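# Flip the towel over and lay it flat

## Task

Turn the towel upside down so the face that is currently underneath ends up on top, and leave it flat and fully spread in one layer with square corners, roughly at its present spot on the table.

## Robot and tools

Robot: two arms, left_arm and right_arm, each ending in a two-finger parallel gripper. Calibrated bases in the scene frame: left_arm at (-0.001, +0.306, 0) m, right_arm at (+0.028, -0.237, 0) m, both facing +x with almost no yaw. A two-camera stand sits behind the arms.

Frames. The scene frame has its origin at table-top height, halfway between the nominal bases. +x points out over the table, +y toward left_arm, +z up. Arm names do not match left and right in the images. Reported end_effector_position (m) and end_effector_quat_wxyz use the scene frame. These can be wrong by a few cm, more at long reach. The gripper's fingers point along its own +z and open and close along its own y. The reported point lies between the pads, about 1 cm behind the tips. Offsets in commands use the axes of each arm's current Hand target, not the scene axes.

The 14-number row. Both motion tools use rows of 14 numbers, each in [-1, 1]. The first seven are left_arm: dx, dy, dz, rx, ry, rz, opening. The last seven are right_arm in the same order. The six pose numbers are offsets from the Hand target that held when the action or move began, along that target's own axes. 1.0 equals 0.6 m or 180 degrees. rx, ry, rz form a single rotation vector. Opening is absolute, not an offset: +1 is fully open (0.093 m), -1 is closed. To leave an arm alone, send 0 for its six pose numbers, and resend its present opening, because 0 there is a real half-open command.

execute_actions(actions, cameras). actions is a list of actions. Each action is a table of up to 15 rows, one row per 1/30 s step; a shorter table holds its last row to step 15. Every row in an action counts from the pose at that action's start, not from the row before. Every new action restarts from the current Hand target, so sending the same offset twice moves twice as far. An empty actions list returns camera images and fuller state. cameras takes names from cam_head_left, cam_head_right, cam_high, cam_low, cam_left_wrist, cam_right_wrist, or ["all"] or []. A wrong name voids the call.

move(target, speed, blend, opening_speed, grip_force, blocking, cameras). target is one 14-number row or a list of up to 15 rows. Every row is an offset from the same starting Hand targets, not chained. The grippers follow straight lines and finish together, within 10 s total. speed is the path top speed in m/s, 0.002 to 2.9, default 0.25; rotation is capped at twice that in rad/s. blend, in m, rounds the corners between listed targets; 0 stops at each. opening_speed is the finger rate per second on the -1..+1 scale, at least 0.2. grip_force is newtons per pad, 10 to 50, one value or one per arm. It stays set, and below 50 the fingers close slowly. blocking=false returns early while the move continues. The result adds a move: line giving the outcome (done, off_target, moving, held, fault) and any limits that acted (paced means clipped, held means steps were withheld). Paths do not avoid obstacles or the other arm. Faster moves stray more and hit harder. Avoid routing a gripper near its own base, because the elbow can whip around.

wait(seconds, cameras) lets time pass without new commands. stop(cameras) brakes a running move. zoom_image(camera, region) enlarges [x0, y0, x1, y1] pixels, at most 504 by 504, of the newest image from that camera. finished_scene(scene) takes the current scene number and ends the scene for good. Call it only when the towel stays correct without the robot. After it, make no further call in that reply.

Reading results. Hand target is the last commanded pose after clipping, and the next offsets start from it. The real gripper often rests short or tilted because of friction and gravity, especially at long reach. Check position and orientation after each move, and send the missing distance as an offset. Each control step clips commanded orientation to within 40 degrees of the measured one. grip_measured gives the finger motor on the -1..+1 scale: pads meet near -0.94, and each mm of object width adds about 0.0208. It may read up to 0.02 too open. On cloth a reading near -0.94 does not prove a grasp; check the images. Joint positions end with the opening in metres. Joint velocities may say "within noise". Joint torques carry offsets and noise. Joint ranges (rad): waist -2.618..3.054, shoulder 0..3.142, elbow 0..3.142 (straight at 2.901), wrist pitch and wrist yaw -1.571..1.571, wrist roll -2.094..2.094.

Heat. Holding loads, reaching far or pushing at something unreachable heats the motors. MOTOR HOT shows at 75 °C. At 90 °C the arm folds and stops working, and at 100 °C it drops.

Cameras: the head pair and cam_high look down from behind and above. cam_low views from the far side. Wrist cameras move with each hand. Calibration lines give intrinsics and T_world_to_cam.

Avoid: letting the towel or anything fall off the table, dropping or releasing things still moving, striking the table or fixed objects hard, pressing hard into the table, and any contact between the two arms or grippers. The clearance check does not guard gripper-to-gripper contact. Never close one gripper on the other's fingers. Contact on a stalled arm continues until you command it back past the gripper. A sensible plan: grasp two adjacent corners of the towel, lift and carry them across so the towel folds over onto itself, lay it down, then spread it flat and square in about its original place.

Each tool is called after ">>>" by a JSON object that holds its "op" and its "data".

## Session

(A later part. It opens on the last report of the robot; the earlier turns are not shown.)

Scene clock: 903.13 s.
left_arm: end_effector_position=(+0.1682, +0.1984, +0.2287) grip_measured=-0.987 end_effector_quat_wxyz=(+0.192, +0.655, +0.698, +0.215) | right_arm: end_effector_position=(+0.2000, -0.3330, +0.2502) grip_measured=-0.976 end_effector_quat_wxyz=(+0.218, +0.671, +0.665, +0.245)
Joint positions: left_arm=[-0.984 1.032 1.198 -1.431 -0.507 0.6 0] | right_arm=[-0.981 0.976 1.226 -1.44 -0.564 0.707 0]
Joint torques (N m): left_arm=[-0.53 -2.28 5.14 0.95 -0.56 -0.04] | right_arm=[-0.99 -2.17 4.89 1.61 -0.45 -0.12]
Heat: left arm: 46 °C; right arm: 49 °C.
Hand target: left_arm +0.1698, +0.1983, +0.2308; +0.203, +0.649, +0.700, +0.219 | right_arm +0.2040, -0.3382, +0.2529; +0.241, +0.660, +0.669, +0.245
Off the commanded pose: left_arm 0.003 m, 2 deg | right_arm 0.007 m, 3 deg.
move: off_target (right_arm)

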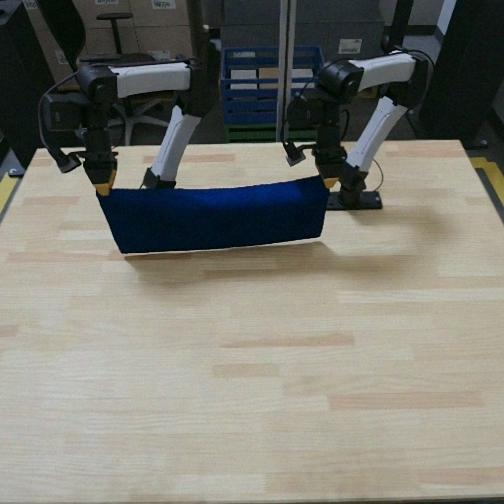

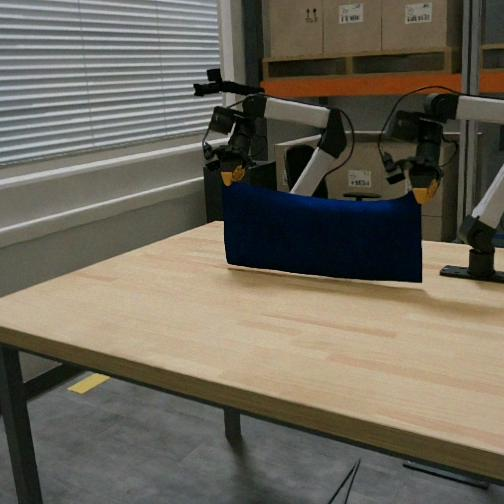

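>>> {"op": "move", "data": {"target": [[0,0.0587,0.0826,0.0111,0,0,-1,0,0.0540,0.0869,0.0178,0,0,-1],[0,0.1362,0.1505,0.0278,0,0,-1,0,0.1277,0.1590,0.0456,0,0,-1],[0.0017,0.1330,0.2352,0.05,0,0,-1,-0.0017,0.1128,0.2505,0.0678,0,0,-1],[0.0017,0.1436,0.3276,0.0667,0,0,-1,-0.0033,0.1111,0.3532,0.0844,0,0,-1],[0.0033,0.1474,0.4050,0.0889,0,0,-1,-0.005,0.1052,0.4350,0.1067,0,0,-1],[0.005,0.1467,0.4673,0.1056,0,0,-1,-0.0067,0.0961,0.4978,0.1233,0,0,-1],[0.005,0.1437,0.5047,0.1167,0,0,-1,-0.0067,0.0873,0.5379,0.14,0,0,-1],[0.005,0.1670,0.5267,0.1167,0,0,-1,-0.0067,0.1081,0.5610,0.14,0,0,-1]], "speed": [0.25,0.25,0.2,0.2,0.2,0.15,0.1,0.08], "blend": [0.01,0.015,0.018,0.018,0.018,0.012,0.004,0], "cameras": ["cam_high","cam_head_left"]}}

>>> {"op": "zoom_image", "data": {"camera": "cam_high", "region": [80, 240, 370, 380]}}

>>> {"op": "zoom_image", "data": {"camera": "cam_head_left", "region": [150, 150, 370, 250]}}

Scene clock: 910.20 s.
left_arm: end_effector_position=(+0.4267, +0.2183, +0.0294) grip_measured=-0.987 end_effector_quat_wxyz=(+0.083, +0.674, +0.729, +0.088) | right_arm: end_effector_position=(+0.4614, -0.3319, +0.0337) grip_measured=-0.976 end_effector_quat_wxyz=(+0.077, +0.691, +0.711, +0.101)
Joint positions: left_arm=[-0.227 2.052 1.478 -0.765 -0.071 1.272 0] | right_arm=[-0.25 2.071 1.523 -0.788 -0.099 1.301 0]
Joint torques (N m): left_arm=[0.62 -8.42 7.21 0.6 -0.01 0.21] | right_arm=[-0.13 -8.98 9.4 0.82 0.31 0.19]
Heat: left arm: 46 °C; right arm: 49 °C.
Hand target: left_arm +0.4312, +0.2214, +0.0284; +0.081, +0.675, +0.728, +0.088 | right_arm +0.4708, -0.3385, +0.0379; +0.092, +0.696, +0.706, +0.093
Off the commanded pose: left_arm 0.006 m, 0 deg | right_arm 0.012 m, 2 deg.
move: off_target (right_arm)
Images, in order (width x height): cam_head_left 504x504, cam_high 504x504.

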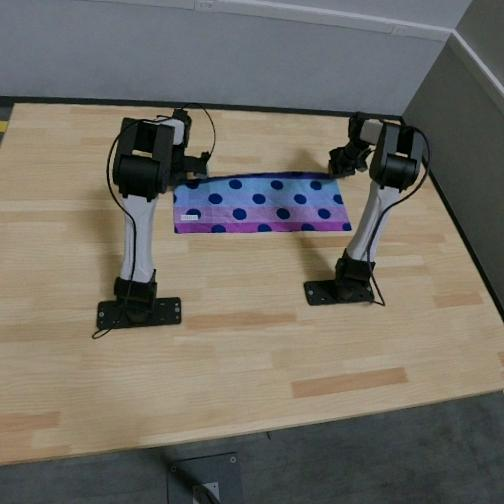

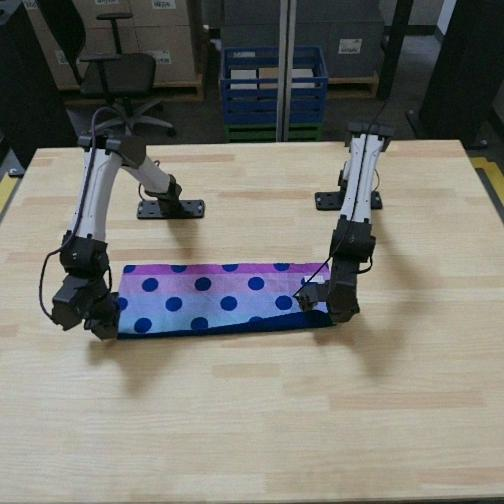

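Scaled by 1.738 from the camera's image (finer frame: 720x720).

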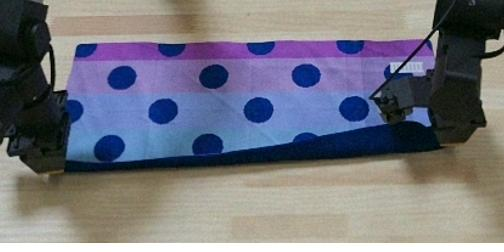

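Scaled by 2.291 from the camera's image (finer frame: 720x720).

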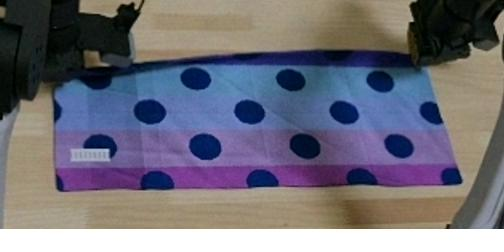

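>>> {"op": "move", "data": {"target": [-0.0264,0.0534,0.0131,0,-0.0069,0.0275,-1,-0.0120,-0.0322,-0.0087,0,-0.0073,0.0274,-1], "speed": 0.1, "cameras": ["cam_high","cam_head_left"]}}

>>> {"op": "zoom_image", "data": {"camera": "cam_high", "region": [80, 240, 370, 380]}}

>>> {"op": "zoom_image", "data": {"camera": "cam_head_left", "region": [150, 150, 370, 250]}}

Scene clock: 924.30 s.
left_arm: end_effector_position=(+0.4637, +0.2075, +0.0307) grip_measured=-0.987 end_effector_quat_wxyz=(+0.089, +0.703, +0.700, +0.090) | right_arm: end_effector_position=(+0.4487, -0.3378, +0.0233) grip_measured=-0.976 end_effector_quat_wxyz=(+0.068, +0.721, +0.684, +0.086)
Joint positions: left_arm=[-0.227 2.182 1.685 -0.826 -0.059 1.354 0] | right_arm=[-0.261 2.066 1.478 -0.777 -0.076 1.367 0]
Joint torques (N m): left_arm=[0.4 -9.2 7.5 0.56 0.11 0.14] | right_arm=[-0.92 -14.12 4.74 1.03 0.26 0.19]
Heat: left arm: 45 °C; right arm: 50 °C.
Hand target: left_arm +0.4653, +0.2081, +0.0284; +0.085, +0.707, +0.698, +0.084 | right_arm +0.4509, -0.3460, +0.0378; +0.096, +0.727, +0.674, +0.089
Off the commanded pose: left_arm 0.003 m, 1 deg | right_arm 0.017 m, 3 deg.
move: off_target (right_arm)
Images, in order (width x height): cam_head_left 504x504, cam_high 504x504.

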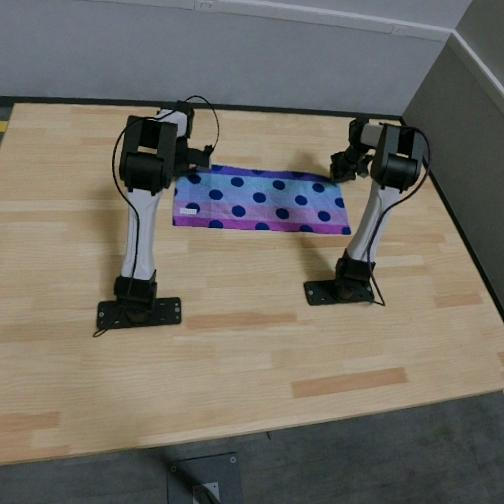

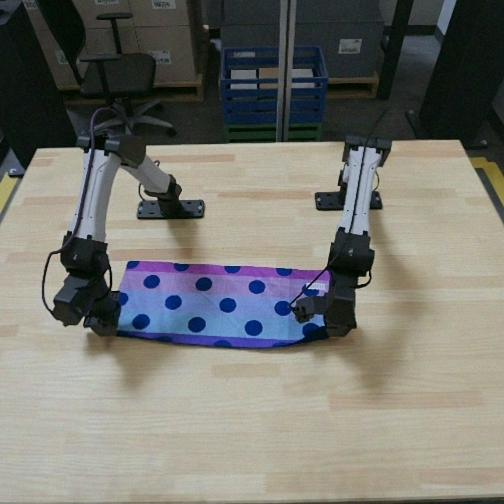

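Scaled by 1.738 from the camera's image (finer frame: 720x720).

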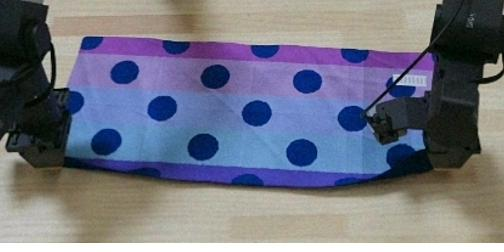

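Scaled by 2.291 from the camera's image (finer frame: 720x720).

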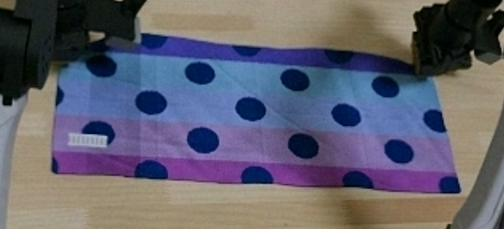

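>>> {"op": "move", "data": {"target": [[0,0.0012,-0.0049,0,0,0,0.0,0,0.0013,-0.0048,0,0,0,0.0],[0,0.0403,-0.1617,0,0,0,0.0,0,0.0434,-0.1609,0,0,0,0.0]], "speed": [0.1,0.2], "opening_speed": 2.0, "cameras": ["cam_high","cam_head_left","cam_head_right"]}}

>>> {"op": "zoom_image", "data": {"camera": "cam_high", "region": [80, 240, 370, 380]}}

>>> {"op": "zoom_image", "data": {"camera": "cam_head_left", "region": [150, 150, 370, 250]}}

Scene clock: 928.17 s.
left_arm: end_effector_position=(+0.4640, +0.2074, +0.1186) grip_measured=-0.002 end_effector_quat_wxyz=(+0.077, +0.705, +0.700, +0.083) | right_arm: end_effector_position=(+0.4461, -0.3383, +0.1187) grip_measured=-0.003 end_effector_quat_wxyz=(+0.072, +0.722, +0.683, +0.084)
Joint positions: left_arm=[-0.227 2.182 2.042 -1.212 -0.058 1.355 0.045] | right_arm=[-0.261 1.988 1.75 -1.122 -0.068 1.368 0.045]
Joint torques (N m): left_arm=[0.43 -11.43 7.68 0.5 0.09 0.21] | right_arm=[-0.92 -11.63 9.57 0.71 0.18 0.17]
Heat: left arm: 45 °C; right arm: 50 °C.
Hand target: left_arm +0.4658, +0.2080, +0.1285; +0.085, +0.706, +0.698, +0.084 | right_arm +0.4511, -0.3461, +0.1377; +0.095, +0.727, +0.674, +0.089
Off the commanded pose: left_arm 0.010 m, 1 deg | right_arm 0.021 m, 3 deg.
move: off_target (right_arm)
Images, in order (width x height): cam_head_left 504x504, cam_head_right 504x504, cam_high 504x504.

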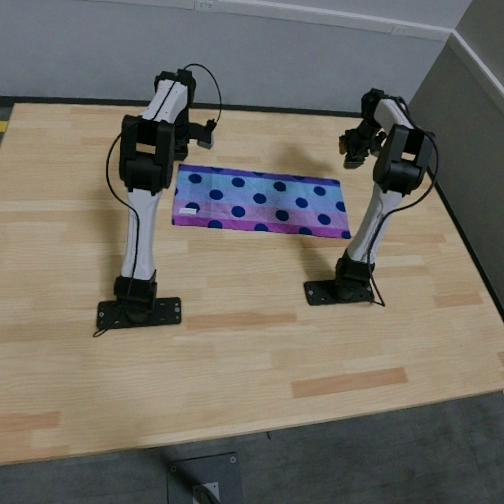

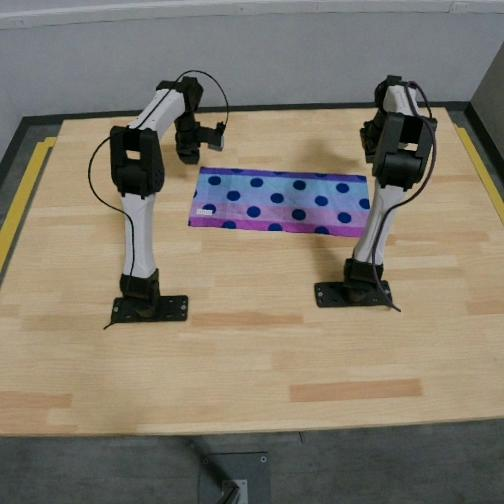

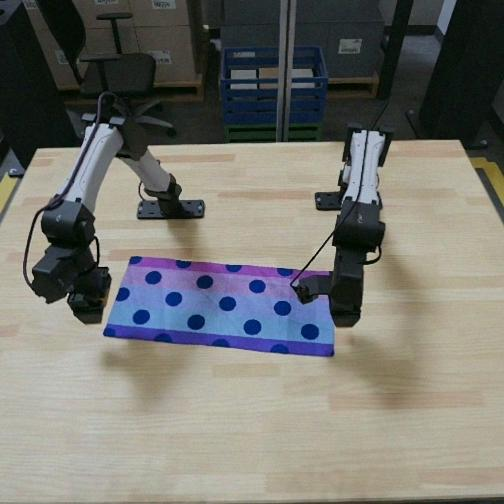

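Scaled by 1.738 from the camera's image (finer frame: 720x720).

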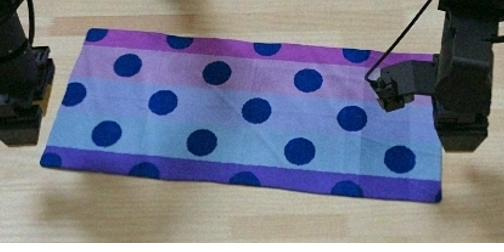

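Scaled by 2.291 from the camera's image (finer frame: 720x720).

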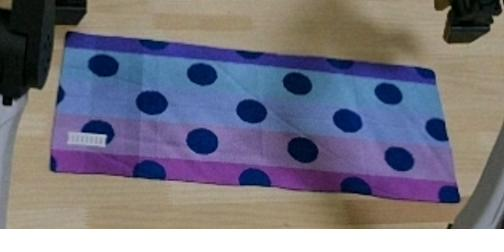

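>>> {"op": "move", "data": {"target": [[0.0111,-0.4031,0.0014,-0.1567,-0.0139,0.0263,0.1,0.0208,-0.4622,0.0008,-0.1106,-0.0122,0.0262,0.1],[0.0084,-0.3946,0.0858,-0.1567,-0.0139,0.0263,0.1,0.0192,-0.4652,0.0759,-0.1106,-0.0122,0.0262,0.1],[-0.0013,-0.2948,0.1104,-0.1567,-0.0139,0.0263,-1,0.0090,-0.3578,0.1049,-0.1106,-0.0122,0.0262,-1]], "speed": [0.45,0.12,0.15], "blend": [0.02,0.005,0], "opening_speed": 2.0, "cameras": ["cam_high","cam_left_wrist","cam_right_wrist"]}}

>>> {"op": "zoom_image", "data": {"camera": "cam_high", "region": [80, 240, 370, 380]}}

Scene clock: 951.37 s.
left_arm: end_effector_position=(+0.3104, +0.2085, +0.0252) grip_measured=-0.986 end_effector_quat_wxyz=(+0.270, +0.690, +0.625, +0.244) | right_arm: end_effector_position=(+0.2602, -0.3251, +0.0247) grip_measured=-0.974 end_effector_quat_wxyz=(+0.223, +0.727, +0.618, +0.198)
Joint positions: left_arm=[-0.408 1.42 0.441 0.129 -0.209 1.338 0] | right_arm=[-0.495 1.074 0.337 -0.259 -0.201 1.294 0]
Joint torques (N m): left_arm=[0.54 -3.47 5.23 1.4 0.05 0.13] | right_arm=[0.32 -1.55 4.93 1.86 0.11 0.11]
Heat: left arm: 47 °C; right arm: 49 °C.
Hand target: left_arm +0.3097, +0.2094, +0.0220; +0.266, +0.694, +0.625, +0.240 | right_arm +0.2610, -0.3263, +0.0214; +0.229, +0.728, +0.616, +0.194
Off the commanded pose: left_arm 0.003 m, 1 deg | right_arm 0.004 m, 1 deg.
move: done; target 3's new opening was sent with left_arm's hand 0.012 m and 3 deg from that target
cam_left_wrist: T_world_to_cam=[[-0.73161, 0.08111, -0.67688, 0.22883], [-0.17787, 0.9358, 0.30438, -0.10643], [0.65811, 0.34308, -0.67022, -0.17068]] pos_world=[0.26081, 0.13959, 0.07289]
cam_right_wrist: T_world_to_cam=[[-0.80725, 0.12958, -0.5758, 0.2677], [-0.10835, 0.92648, 0.3604, 0.3584], [0.58017, 0.35332, -0.73387, 0.06387]] pos_world=[0.21788, -0.38931, 0.07185]

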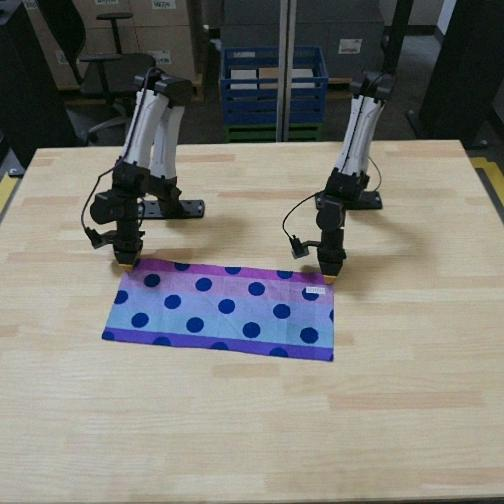

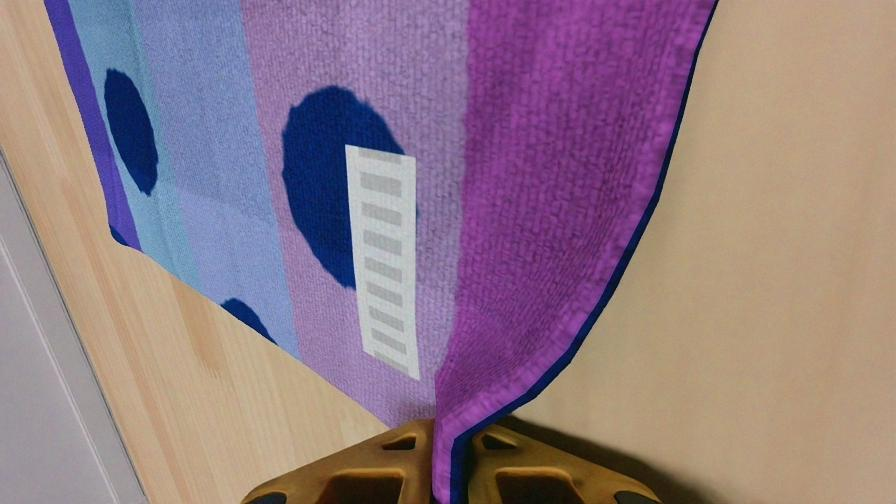

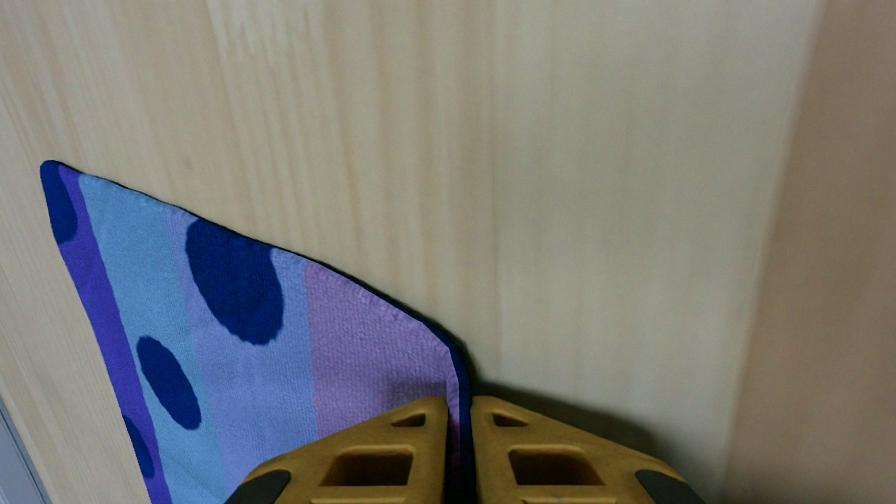

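Scaled by 1.738 from the camera's image (finer frame: 720x720).

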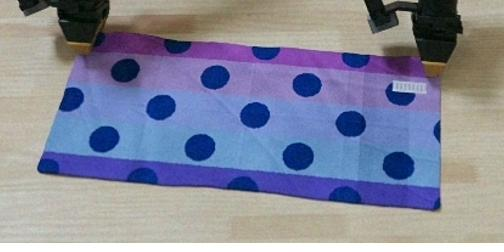

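>>> {"op": "move", "data": {"target": [[0.0083,0.2604,-0.2993,0.0444,0,0,-1,-0.0083,0.2194,-0.3482,-0.0167,0,0,-1],[0.0083,0.1846,-0.3534,0.0444,0,0,-1,-0.0083,0.1362,-0.3907,-0.0167,0,0,-1]], "speed": [0.3,0.15], "blend": [0.02,0], "cameras": ["cam_high","cam_low"]}}

>>> {"op": "zoom_image", "data": {"camera": "cam_low", "region": [180, 170, 440, 310]}}

>>> {"op": "zoom_image", "data": {"camera": "cam_high", "region": [80, 180, 360, 300]}}

Scene clock: 956.27 s.
left_arm: end_effector_position=(+0.2541, +0.2169, +0.2544) grip_measured=-0.986 end_effector_quat_wxyz=(+0.223, +0.714, +0.635, +0.190) | right_arm: end_effector_position=(+0.1913, -0.3175, +0.2524) grip_measured=-0.974 end_effector_quat_wxyz=(+0.234, +0.730, +0.608, +0.208)
Joint positions: left_arm=[-0.437 1.133 1.315 -1.178 -0.166 1.299 0] | right_arm=[-0.793 0.844 1.196 -1.389 -0.367 1.058 0]
Joint torques (N m): left_arm=[-0.38 -3.51 5.41 1.08 -0.35 -0.06] | right_arm=[-0.96 0.14 7.6 1.54 -0.25 -0.1]
Heat: left arm: 47 °C; right arm: 49 °C.
Hand target: left_arm +0.2511, +0.2205, +0.2537; +0.217, +0.711, +0.640, +0.196 | right_arm +0.1939, -0.3202, +0.2604; +0.248, +0.722, +0.611, +0.210
Off the commanded pose: left_arm 0.005 m, 1 deg | right_arm 0.009 m, 2 deg.
move: done

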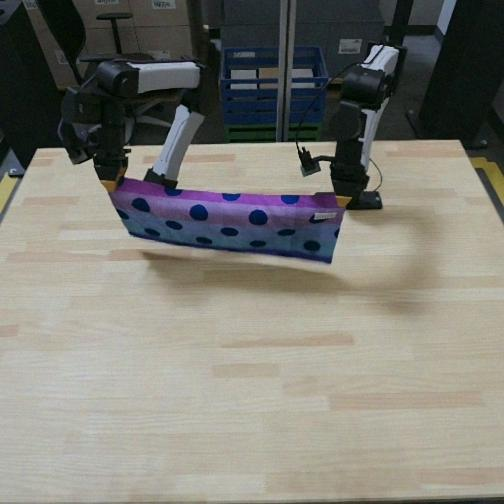

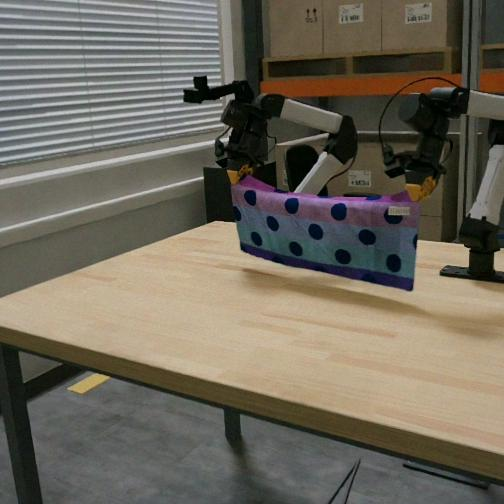

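Scaled by 1.938 from the camera's image (finer frame: 720x720).

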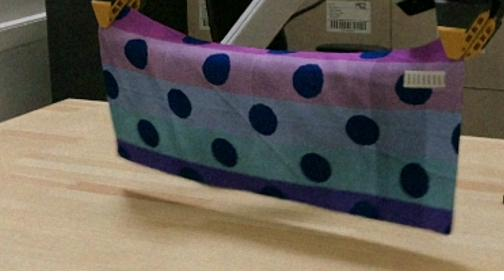

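Scaled by 1.800 from the camera's image (finer frame: 720x720).

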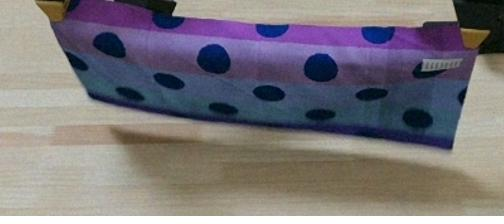

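>>> {"op": "move", "data": {"target": [0,-0.0046,0.0069,0,0,0,-1,0,-0.0205,0.0263,0,0,0,-1], "speed": 0.1, "cameras": ["cam_high","cam_low"]}}

>>> {"op": "zoom_image", "data": {"camera": "cam_low", "region": [180, 170, 440, 310]}}

>>> {"op": "zoom_image", "data": {"camera": "cam_high", "region": [80, 180, 360, 300]}}

Scene clock: 962.50 s.
left_arm: end_effector_position=(+0.2510, +0.2187, +0.2453) grip_measured=-0.986 end_effector_quat_wxyz=(+0.212, +0.717, +0.637, +0.186) | right_arm: end_effector_position=(+0.1889, -0.3148, +0.2375) grip_measured=-0.974 end_effector_quat_wxyz=(+0.227, +0.732, +0.608, +0.208)
Joint positions: left_arm=[-0.437 1.129 1.287 -1.179 -0.168 1.299 0] | right_arm=[-0.793 0.814 1.128 -1.366 -0.368 1.056 0]
Joint torques (N m): left_arm=[-0.43 -3.58 5.65 1.25 -0.29 -0.05] | right_arm=[-0.99 -0.77 4.98 1.88 -0.26 -0.12]
Heat: left arm: 46 °C; right arm: 49 °C.
Hand target: left_arm +0.2511, +0.2205, +0.2486; +0.217, +0.711, +0.640, +0.195 | right_arm +0.1939, -0.3202, +0.2404; +0.248, +0.722, +0.611, +0.210
Off the commanded pose: left_arm 0.004 m, 1 deg | right_arm 0.008 m, 3 deg.
move: off_target (right_arm)

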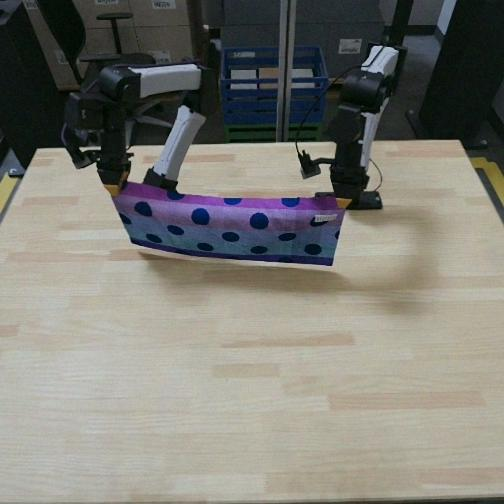

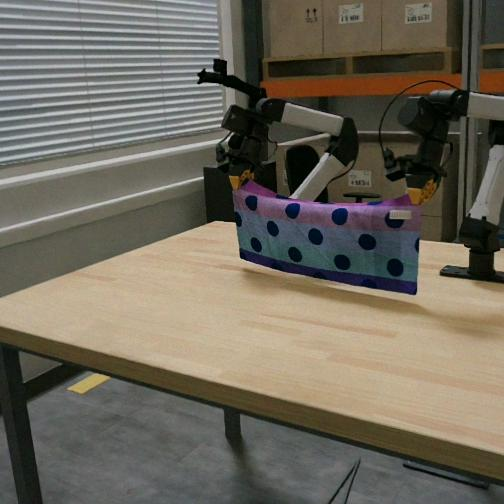

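Scaled by 1.938 from the camera's image (finer frame: 720x720).

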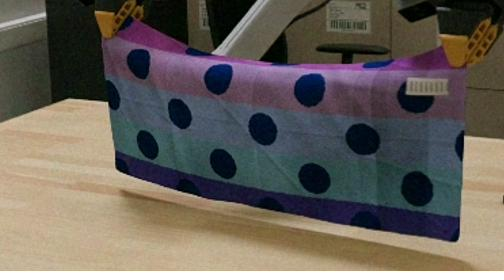

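Scaled by 1.800 from the camera's image (finer frame: 720x720).

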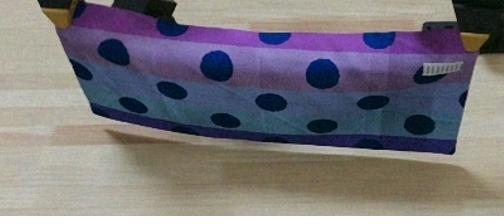

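>>> {"op": "move", "data": {"target": [[0,0.0166,0.0655,0.0056,0,0,-1,0,0.0156,0.0693,0.0111,0,0,-1],[0,0.0350,0.1281,0.0167,0,0,-1,0,0.0303,0.1337,0.0278,0,0,-1],[0.0017,0.0607,0.1958,0.0333,0,0,-1,-0.0017,0.0530,0.2043,0.0444,0,0,-1],[0.0017,0.0773,0.2773,0.0556,0,0,-1,-0.0033,0.0659,0.2884,0.0667,0,0,-1],[0.0033,0.0871,0.3543,0.0778,0,0,-1,-0.005,0.0779,0.3578,0.0889,0,0,-1],[0.005,0.0899,0.4265,0.1,0,0,-1,-0.0067,0.0791,0.4264,0.1111,0,0,-1],[0.005,0.0808,0.4859,0.1111,0,0,-1,-0.0067,0.0726,0.4764,0.1278,0,0,-1],[0.005,0.1041,0.5109,0.1111,0,0,-1,-0.0067,0.0887,0.4980,0.1278,0,0,-1]], "speed": [0.2,0.2,0.2,0.2,0.2,0.15,0.1,0.08], "blend": [0.01,0.01,0.012,0.015,0.015,0.01,0.004,0], "blocking": false, "cameras": ["cam_high"]}}

>>> {"op": "wait", "data": {"seconds": 0.2, "cameras": ["cam_high"]}}

>>> {"op": "wait", "data": {"seconds": 0.3, "cameras": ["cam_high"]}}

>>> {"op": "wait", "data": {"seconds": 0.5, "cameras": ["cam_high"]}}

>>> {"op": "wait", "data": {"seconds": 4, "cameras": ["cam_high", "cam_head_left"]}}

>>> {"op": "zoom_image", "data": {"camera": "cam_high", "region": [80, 220, 370, 360]}}

>>> {"op": "zoom_image", "data": {"camera": "cam_head_left", "region": [150, 150, 370, 250]}}

Scene clock: 969.57 s.
left_arm: end_effector_position=(+0.2857, +0.2211, +0.2013) grip_measured=-0.986 end_effector_quat_wxyz=(+0.179, +0.715, +0.653, +0.174) | right_arm: end_effector_position=(+0.2295, -0.3094, +0.1946) grip_measured=-0.974 end_effector_quat_wxyz=(+0.183, +0.717, +0.641, +0.204)
Joint positions: left_arm=[-0.369 1.257 1.215 -1.045 -0.149 1.329 0] | right_arm=[-0.567 0.921 1.002 -1.172 -0.288 1.182 0]
Joint velocities: left_arm=[0.178 0.579 -0.022 0.476 0.081 0.183 0] | right_arm=[0.545 0.559 -0.188 0.593 0.359 0.403 0]
Joint torques (N m): left_arm=[0.59 -3.37 5.94 1.29 -0.01 0.2] | right_arm=[0.09 -0.76 5.64 1.78 0.07 0.16]
Heat: left arm: 45 °C; right arm: 48 °C.
Hand target: left_arm +0.3181, +0.2137, +0.1918; +0.195, +0.717, +0.646, +0.175 | right_arm +0.2637, -0.3320, +0.1834; +0.212, +0.733, +0.621, +0.180
Tool commands: left_gripper/opening=-1.0 right_gripper/opening=-1.0
Off the commanded pose: left_arm 0.255 m, 15 deg | right_arm 0.249 m, 17 deg.
move: running; path passed 1 of 8 targets

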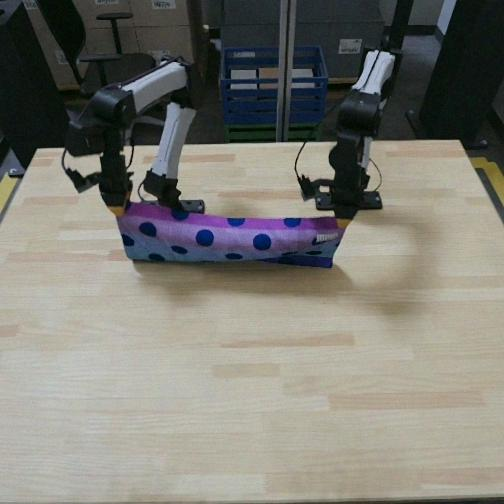

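Scene clock: 969.77 s.
left_arm: end_effector_position=(+0.3136, +0.2189, +0.1720) grip_measured=-0.986 end_effector_quat_wxyz=(+0.159, +0.720, +0.657, +0.158) | right_arm: end_effector_position=(+0.2594, -0.3163, +0.1732) grip_measured=-0.975 end_effector_quat_wxyz=(+0.166, +0.724, +0.643, +0.185)
Joint positions: left_arm=[-0.331 1.389 1.218 -0.964 -0.123 1.357 0] | right_arm=[-0.481 1.05 0.988 -1.054 -0.224 1.256 0]
Joint velocities: left_arm=[0.178 0.764 0.09 0.33 0.198 0.154 0] | right_arm=[0.339 0.725 -0.002 0.564 0.212 0.286 0]
Joint torques (N m): left_arm=[0.66 -4.4 8.43 1.26 0 0.17] | right_arm=[0.03 -1.66 5.7 1.63 0.15 0.17]
Heat: left arm: 45 °C; right arm: 48 °C.
Hand target: left_arm +0.3492, +0.2111, +0.1689; +0.178, +0.722, +0.650, +0.160 | right_arm +0.2955, -0.3382, +0.1605; +0.195, +0.738, +0.625, +0.165
Tool commands: left_gripper/opening=-1.0 right_gripper/opening=-1.0
Off the commanded pose: left_arm 0.215 m, 12 deg | right_arm 0.212 m, 14 deg.
earlier move: running; path passed 2 of 8 targets
wait: 0.20 s; no rest

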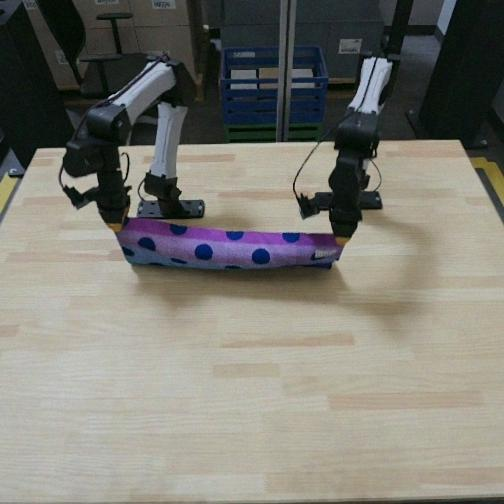

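Scene clock: 970.07 s.
left_arm: end_effector_position=(+0.3581, +0.2118, +0.1345) grip_measured=-0.986 end_effector_quat_wxyz=(+0.137, +0.727, +0.660, +0.133) | right_arm: end_effector_position=(+0.3011, -0.3271, +0.1296) grip_measured=-0.975 end_effector_quat_wxyz=(+0.135, +0.737, +0.644, +0.152)
Joint positions: left_arm=[-0.293 1.612 1.301 -0.886 -0.086 1.389 0] | right_arm=[-0.407 1.283 0.988 -0.896 -0.156 1.325 0]
Joint velocities: left_arm=[0.1 0.735 0.374 0.227 0.154 0.125 0] | right_arm=[0.198 0.838 -0.007 0.462 0.154 0.168 0]
Joint torques (N m): left_arm=[0.81 -5.9 7.97 1.04 -0.05 0.22] | right_arm=[0.05 -3.45 8.58 1.47 0.23 0.19]
Heat: left arm: 45 °C; right arm: 48 °C.
Hand target: left_arm +0.3902, +0.2072, +0.1274; +0.148, +0.728, +0.656, +0.133 | right_arm +0.3375, -0.3464, +0.1207; +0.164, +0.745, +0.631, +0.139
Tool commands: left_gripper/opening=-1.0 right_gripper/opening=-1.0
Off the commanded pose: left_arm 0.156 m, 8 deg | right_arm 0.151 m, 9 deg.
earlier move: running; path passed 3 of 8 targets
wait: 0.30 s; no rest

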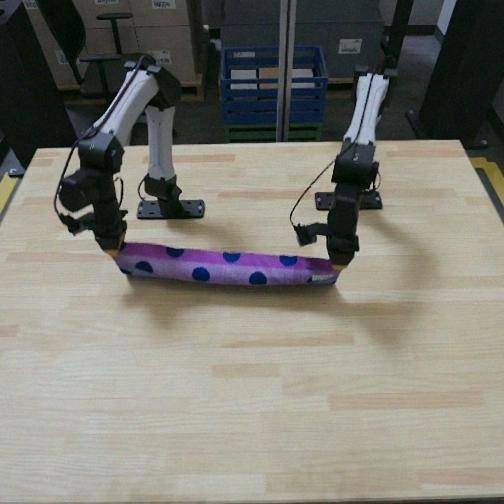

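Scene clock: 970.57 s.
left_arm: end_effector_position=(+0.4200, +0.2032, +0.0718) grip_measured=-0.986 end_effector_quat_wxyz=(+0.101, +0.735, +0.664, +0.094) | right_arm: end_effector_position=(+0.3573, -0.3413, +0.0670) grip_measured=-0.975 end_effector_quat_wxyz=(+0.089, +0.750, +0.647, +0.106)
Joint positions: left_arm=[-0.255 1.963 1.514 -0.848 -0.046 1.421 0] | right_arm=[-0.352 1.655 1.108 -0.764 -0.099 1.376 0]
Joint velocities: left_arm=[0.061 0.559 0.408 0.007 0.051 0.095 0] | right_arm=[0.076 0.608 0.315 0.139 0.081 0.11 0]
Joint torques (N m): left_arm=[0.87 -8.25 7.51 0.86 -0.06 0.2] | right_arm=[0.02 -6.06 9.32 1.19 0.32 0.19]
Heat: left arm: 45 °C; right arm: 48 °C.
Hand target: left_arm +0.4395, +0.2036, +0.0633; +0.102, +0.736, +0.663, +0.092 | right_arm +0.3866, -0.3564, +0.0653; +0.117, +0.754, +0.639, +0.099
Tool commands: left_gripper/opening=-1.0 right_gripper/opening=-1.0
Off the commanded pose: left_arm 0.068 m, 2 deg | right_arm 0.068 m, 3 deg.
earlier move: running; path passed 5 of 8 targets
wait: 0.50 s; no rest

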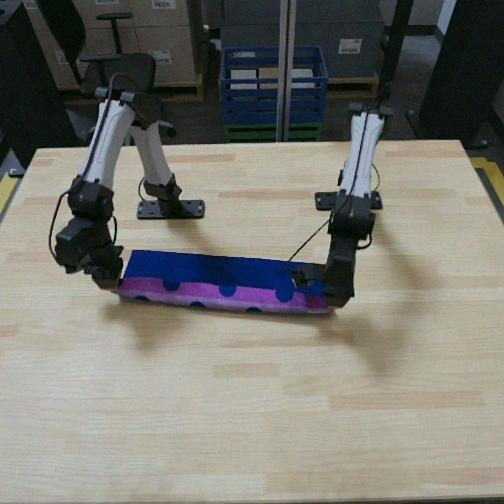

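Scene clock: 971.53 s.
left_arm: end_effector_position=(+0.4696, +0.1945, +0.0312) grip_measured=-0.986 end_effector_quat_wxyz=(+0.096, +0.738, +0.663, +0.082) | right_arm: end_effector_position=(+0.3996, -0.3514, +0.0313) grip_measured=-0.975 end_effector_quat_wxyz=(+0.071, +0.754, +0.647, +0.084)
Joint positions: left_arm=[-0.24 2.213 1.737 -0.844 -0.028 1.439 0] | right_arm=[-0.327 1.898 1.27 -0.734 -0.073 1.4 0]
Joint torques (N m): left_arm=[0.92 -9.74 7.38 0.57 0 0.12] | right_arm=[-0.08 -7.47 9.13 1.09 0.33 0.2]
Heat: left arm: 45 °C; right arm: 48 °C.
Hand target: left_arm +0.4733, +0.2000, +0.0293; +0.090, +0.738, +0.664, +0.081 | right_arm +0.4157, -0.3612, +0.0373; +0.099, +0.757, +0.641, +0.084
Tool commands: left_gripper/opening=-1.0 right_gripper/opening=-1.0
Off the commanded pose: left_arm 0.007 m, 1 deg | right_arm 0.020 m, 3 deg.
earlier move: off_target (right_arm)
wait: 0.97 of 4 s (the move ended)
Images, in order (width x height): cam_head_left 504x504, cam_high 504x504.

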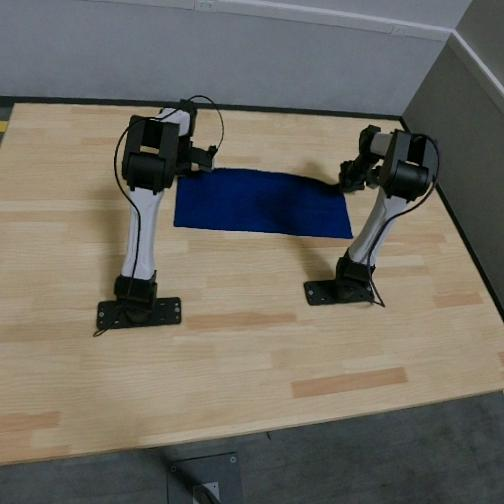

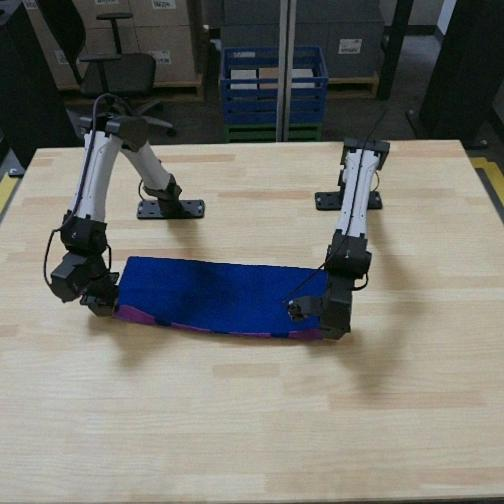

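Scaled by 1.738 from the camera's image (finer frame: 720x720).

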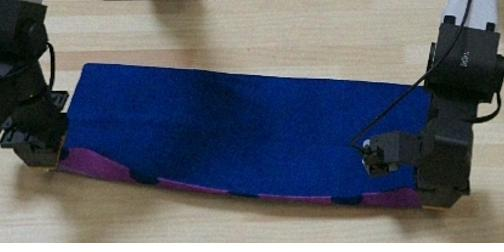

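Scaled by 2.291 from the camera's image (finer frame: 720x720).

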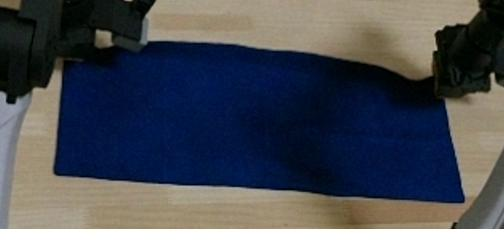

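>>> {"op": "move", "data": {"target": [[0,0.0012,-0.0049,0,0,0,0.0,0,0.0013,-0.0048,0,0,0,0.0],[0,0.0403,-0.1617,0,0,0,0.0,0,0.0434,-0.1609,0,0,0,0.0]], "speed": [0.1,0.2], "opening_speed": 2.0, "cameras": ["cam_high","cam_head_left","cam_head_right"]}}

>>> {"op": "zoom_image", "data": {"camera": "cam_high", "region": [80, 220, 370, 360]}}

>>> {"op": "zoom_image", "data": {"camera": "cam_head_left", "region": [150, 150, 370, 250]}}

Scene clock: 976.07 s.
left_arm: end_effector_position=(+0.4711, +0.1971, +0.1235) grip_measured=-0.002 end_effector_quat_wxyz=(+0.089, +0.737, +0.666, +0.078) | right_arm: end_effector_position=(+0.4095, -0.3573, +0.1168) grip_measured=-0.003 end_effector_quat_wxyz=(+0.073, +0.755, +0.647, +0.078)
Joint positions: left_arm=[-0.234 2.213 2.109 -1.232 -0.028 1.439 0.045] | right_arm=[-0.327 1.872 1.585 -1.078 -0.059 1.401 0.045]
Joint torques (N m): left_arm=[0.47 -10.96 7.58 0.59 0 0.17] | right_arm=[-0.1 -11.07 9.66 0.68 0.19 0.19]
Heat: left arm: 46 °C; right arm: 49 °C.
Hand target: left_arm +0.4734, +0.2000, +0.1295; +0.091, +0.738, +0.664, +0.081 | right_arm +0.4161, -0.3613, +0.1374; +0.099, +0.757, +0.641, +0.084
Off the commanded pose: left_arm 0.007 m, 1 deg | right_arm 0.022 m, 3 deg.
move: off_target (right_arm)
Images, in order (width x height): cam_head_left 504x504, cam_head_right 504x504, cam_high 504x504.

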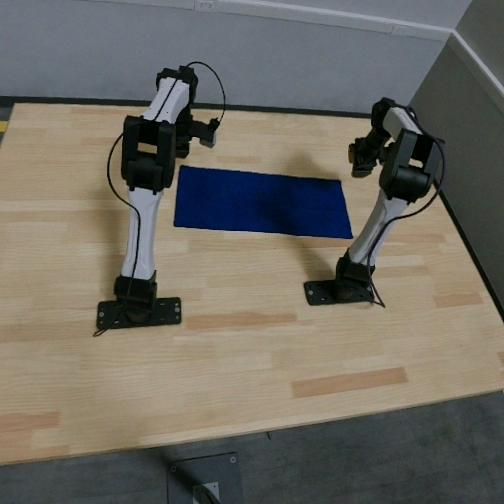

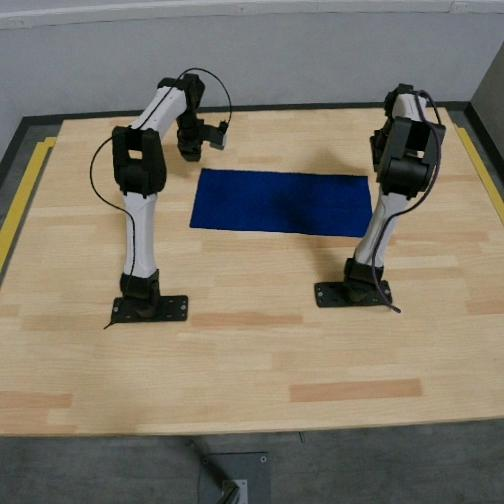

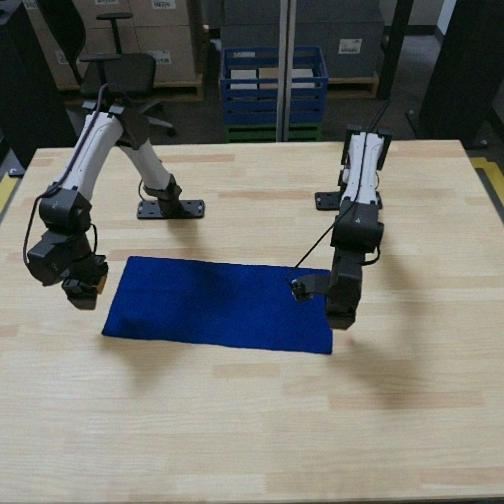

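Scaled by 1.738 from the camera's image (finer frame: 720x720).

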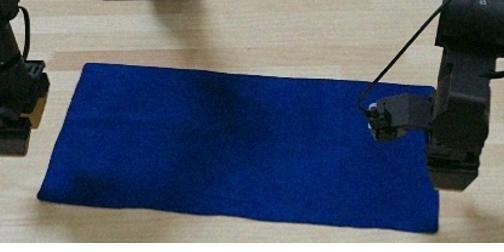

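Scaled by 2.291 from the camera's image (finer frame: 720x720).

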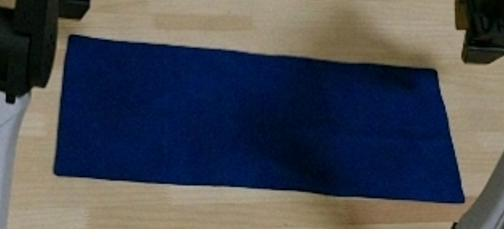

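>>> {"op": "move", "data": {"target": [0.0087,0.0527,0.1331,0,0,0,0.0,0.0245,0.1138,0.1502,0,0,0,0.0], "speed": 0.2, "cameras": ["cam_high"]}}

Scene clock: 980.20 s.
left_arm: end_effector_position=(+0.5158, +0.1990, +0.0608) grip_measured=-0.002 end_effector_quat_wxyz=(+0.083, +0.737, +0.667, +0.077) | right_arm: end_effector_position=(+0.4947, -0.3570, +0.0646) grip_measured=-0.003 end_effector_quat_wxyz=(+0.082, +0.754, +0.647, +0.082)
Joint positions: left_arm=[-0.211 2.439 2.251 -1.157 -0.028 1.461 0.045] | right_arm=[-0.263 2.202 1.858 -0.998 -0.044 1.462 0.045]
Joint torques (N m): left_arm=[0.4 -10.96 7.69 0.78 0.06 0.23] | right_arm=[-0.05 -9.88 9.52 0.97 0.21 0.19]
Heat: left arm: 46 °C; right arm: 49 °C.
Hand target: left_arm +0.5236, +0.2001, +0.0596; +0.091, +0.738, +0.664, +0.081 | right_arm +0.5065, -0.3615, +0.0680; +0.099, +0.757, +0.641, +0.084
Off the commanded pose: left_arm 0.008 m, 1 deg | right_arm 0.013 m, 2 deg.
move: off_target (right_arm)

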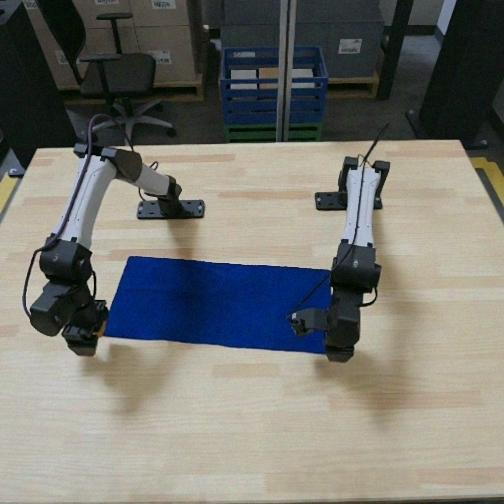

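>>> {"op": "move", "data": {"target": [[-0.0268,-0.4758,-0.1347,-0.1567,0.0008,-0.0015,0.1,-0.0112,-0.5280,-0.1324,-0.1133,0.0005,-0.0010,0.1],[-0.0267,-0.4674,-0.0503,-0.1567,0.0008,-0.0015,0.1,-0.0111,-0.5303,-0.0572,-0.1133,0.0005,-0.0010,0.1],[-0.0262,-0.3671,-0.0256,-0.1567,0.0008,-0.0015,-1,-0.0107,-0.4223,-0.0291,-0.1133,0.0005,-0.0010,-1]], "speed": [0.45,0.12,0.15], "blend": [0.02,0.005,0], "opening_speed": 2.0, "cameras": ["cam_high","cam_left_wrist","cam_right_wrist"]}}

>>> {"op": "zoom_image", "data": {"camera": "cam_high", "region": [80, 240, 370, 380]}}

Scene clock: 989.33 s.
left_arm: end_effector_position=(+0.3068, +0.2060, +0.0249) grip_measured=-0.983 end_effector_quat_wxyz=(+0.272, +0.688, +0.627, +0.246) | right_arm: end_effector_position=(+0.2596, -0.3256, +0.0236) grip_measured=-0.974 end_effector_quat_wxyz=(+0.227, +0.724, +0.620, +0.201)
Joint positions: left_arm=[-0.429 1.411 0.428 0.134 -0.226 1.319 0] | right_arm=[-0.505 1.07 0.324 -0.242 -0.211 1.281 0]
Joint torques (N m): left_arm=[0.59 -3.45 5.11 1.38 0.03 0.14] | right_arm=[0.17 -1.5 4.83 1.86 0.1 0.11]
Heat: left arm: 46 °C; right arm: 49 °C.
Hand target: left_arm +0.3057, +0.2072, +0.0212; +0.267, +0.692, +0.626, +0.242 | right_arm +0.2595, -0.3268, +0.0196; +0.231, +0.726, +0.617, +0.197
Off the commanded pose: left_arm 0.004 m, 1 deg | right_arm 0.004 m, 1 deg.
move: done; target 3's new opening was sent with left_arm's hand 0.013 m and 3 deg from that target
cam_left_wrist: T_world_to_cam=[[-0.72818, 0.07611, -0.68115, 0.22632], [-0.18409, 0.93558, 0.30133, -0.10255], [0.66021, 0.34481, -0.66726, -0.16871]] pos_world=[0.2573, 0.1369, 0.07249]
cam_right_wrist: T_world_to_cam=[[-0.80241, 0.12247, -0.58406, 0.26328], [-0.11783, 0.92693, 0.35625, 0.36191], [0.58502, 0.35468, -0.72935, 0.06257]] pos_world=[0.2173, -0.3899, 0.07047]

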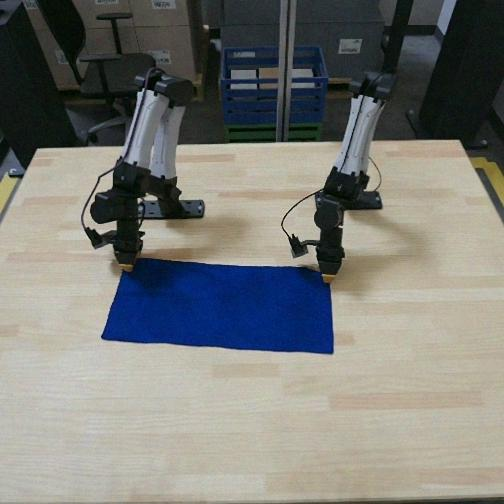

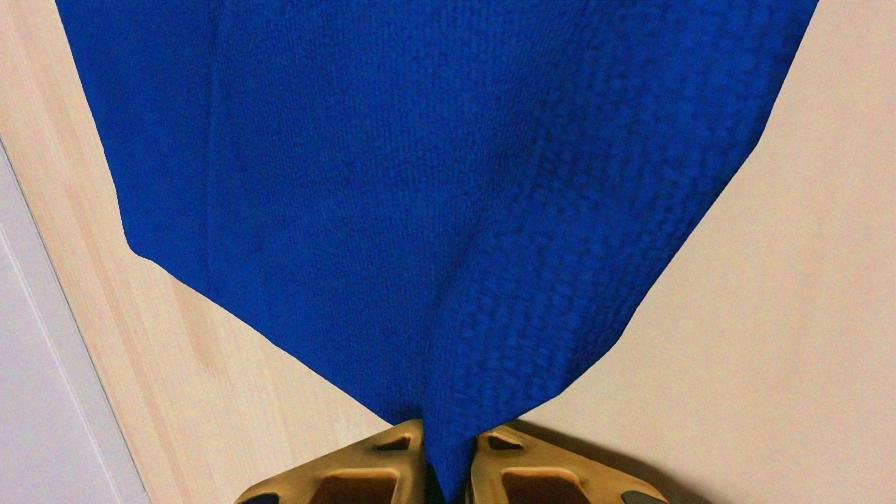

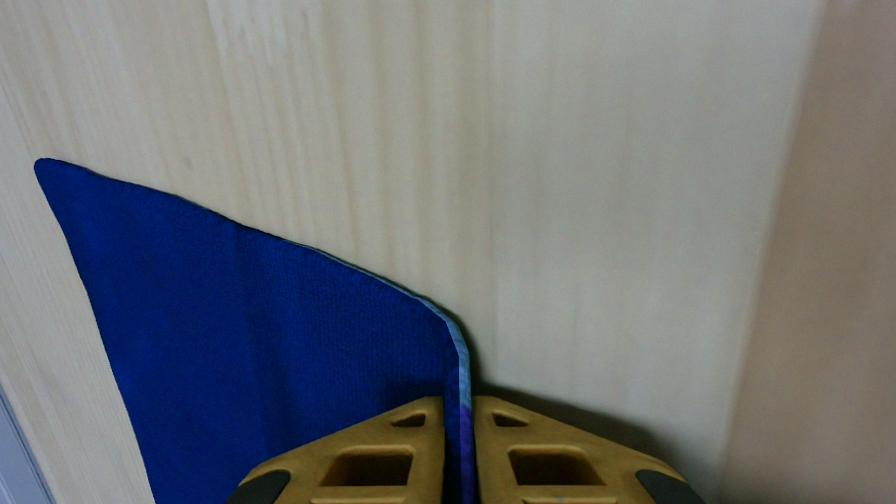

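Scaled by 1.738 from the camera's image (finer frame: 720x720).

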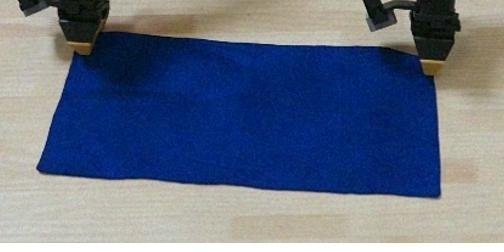

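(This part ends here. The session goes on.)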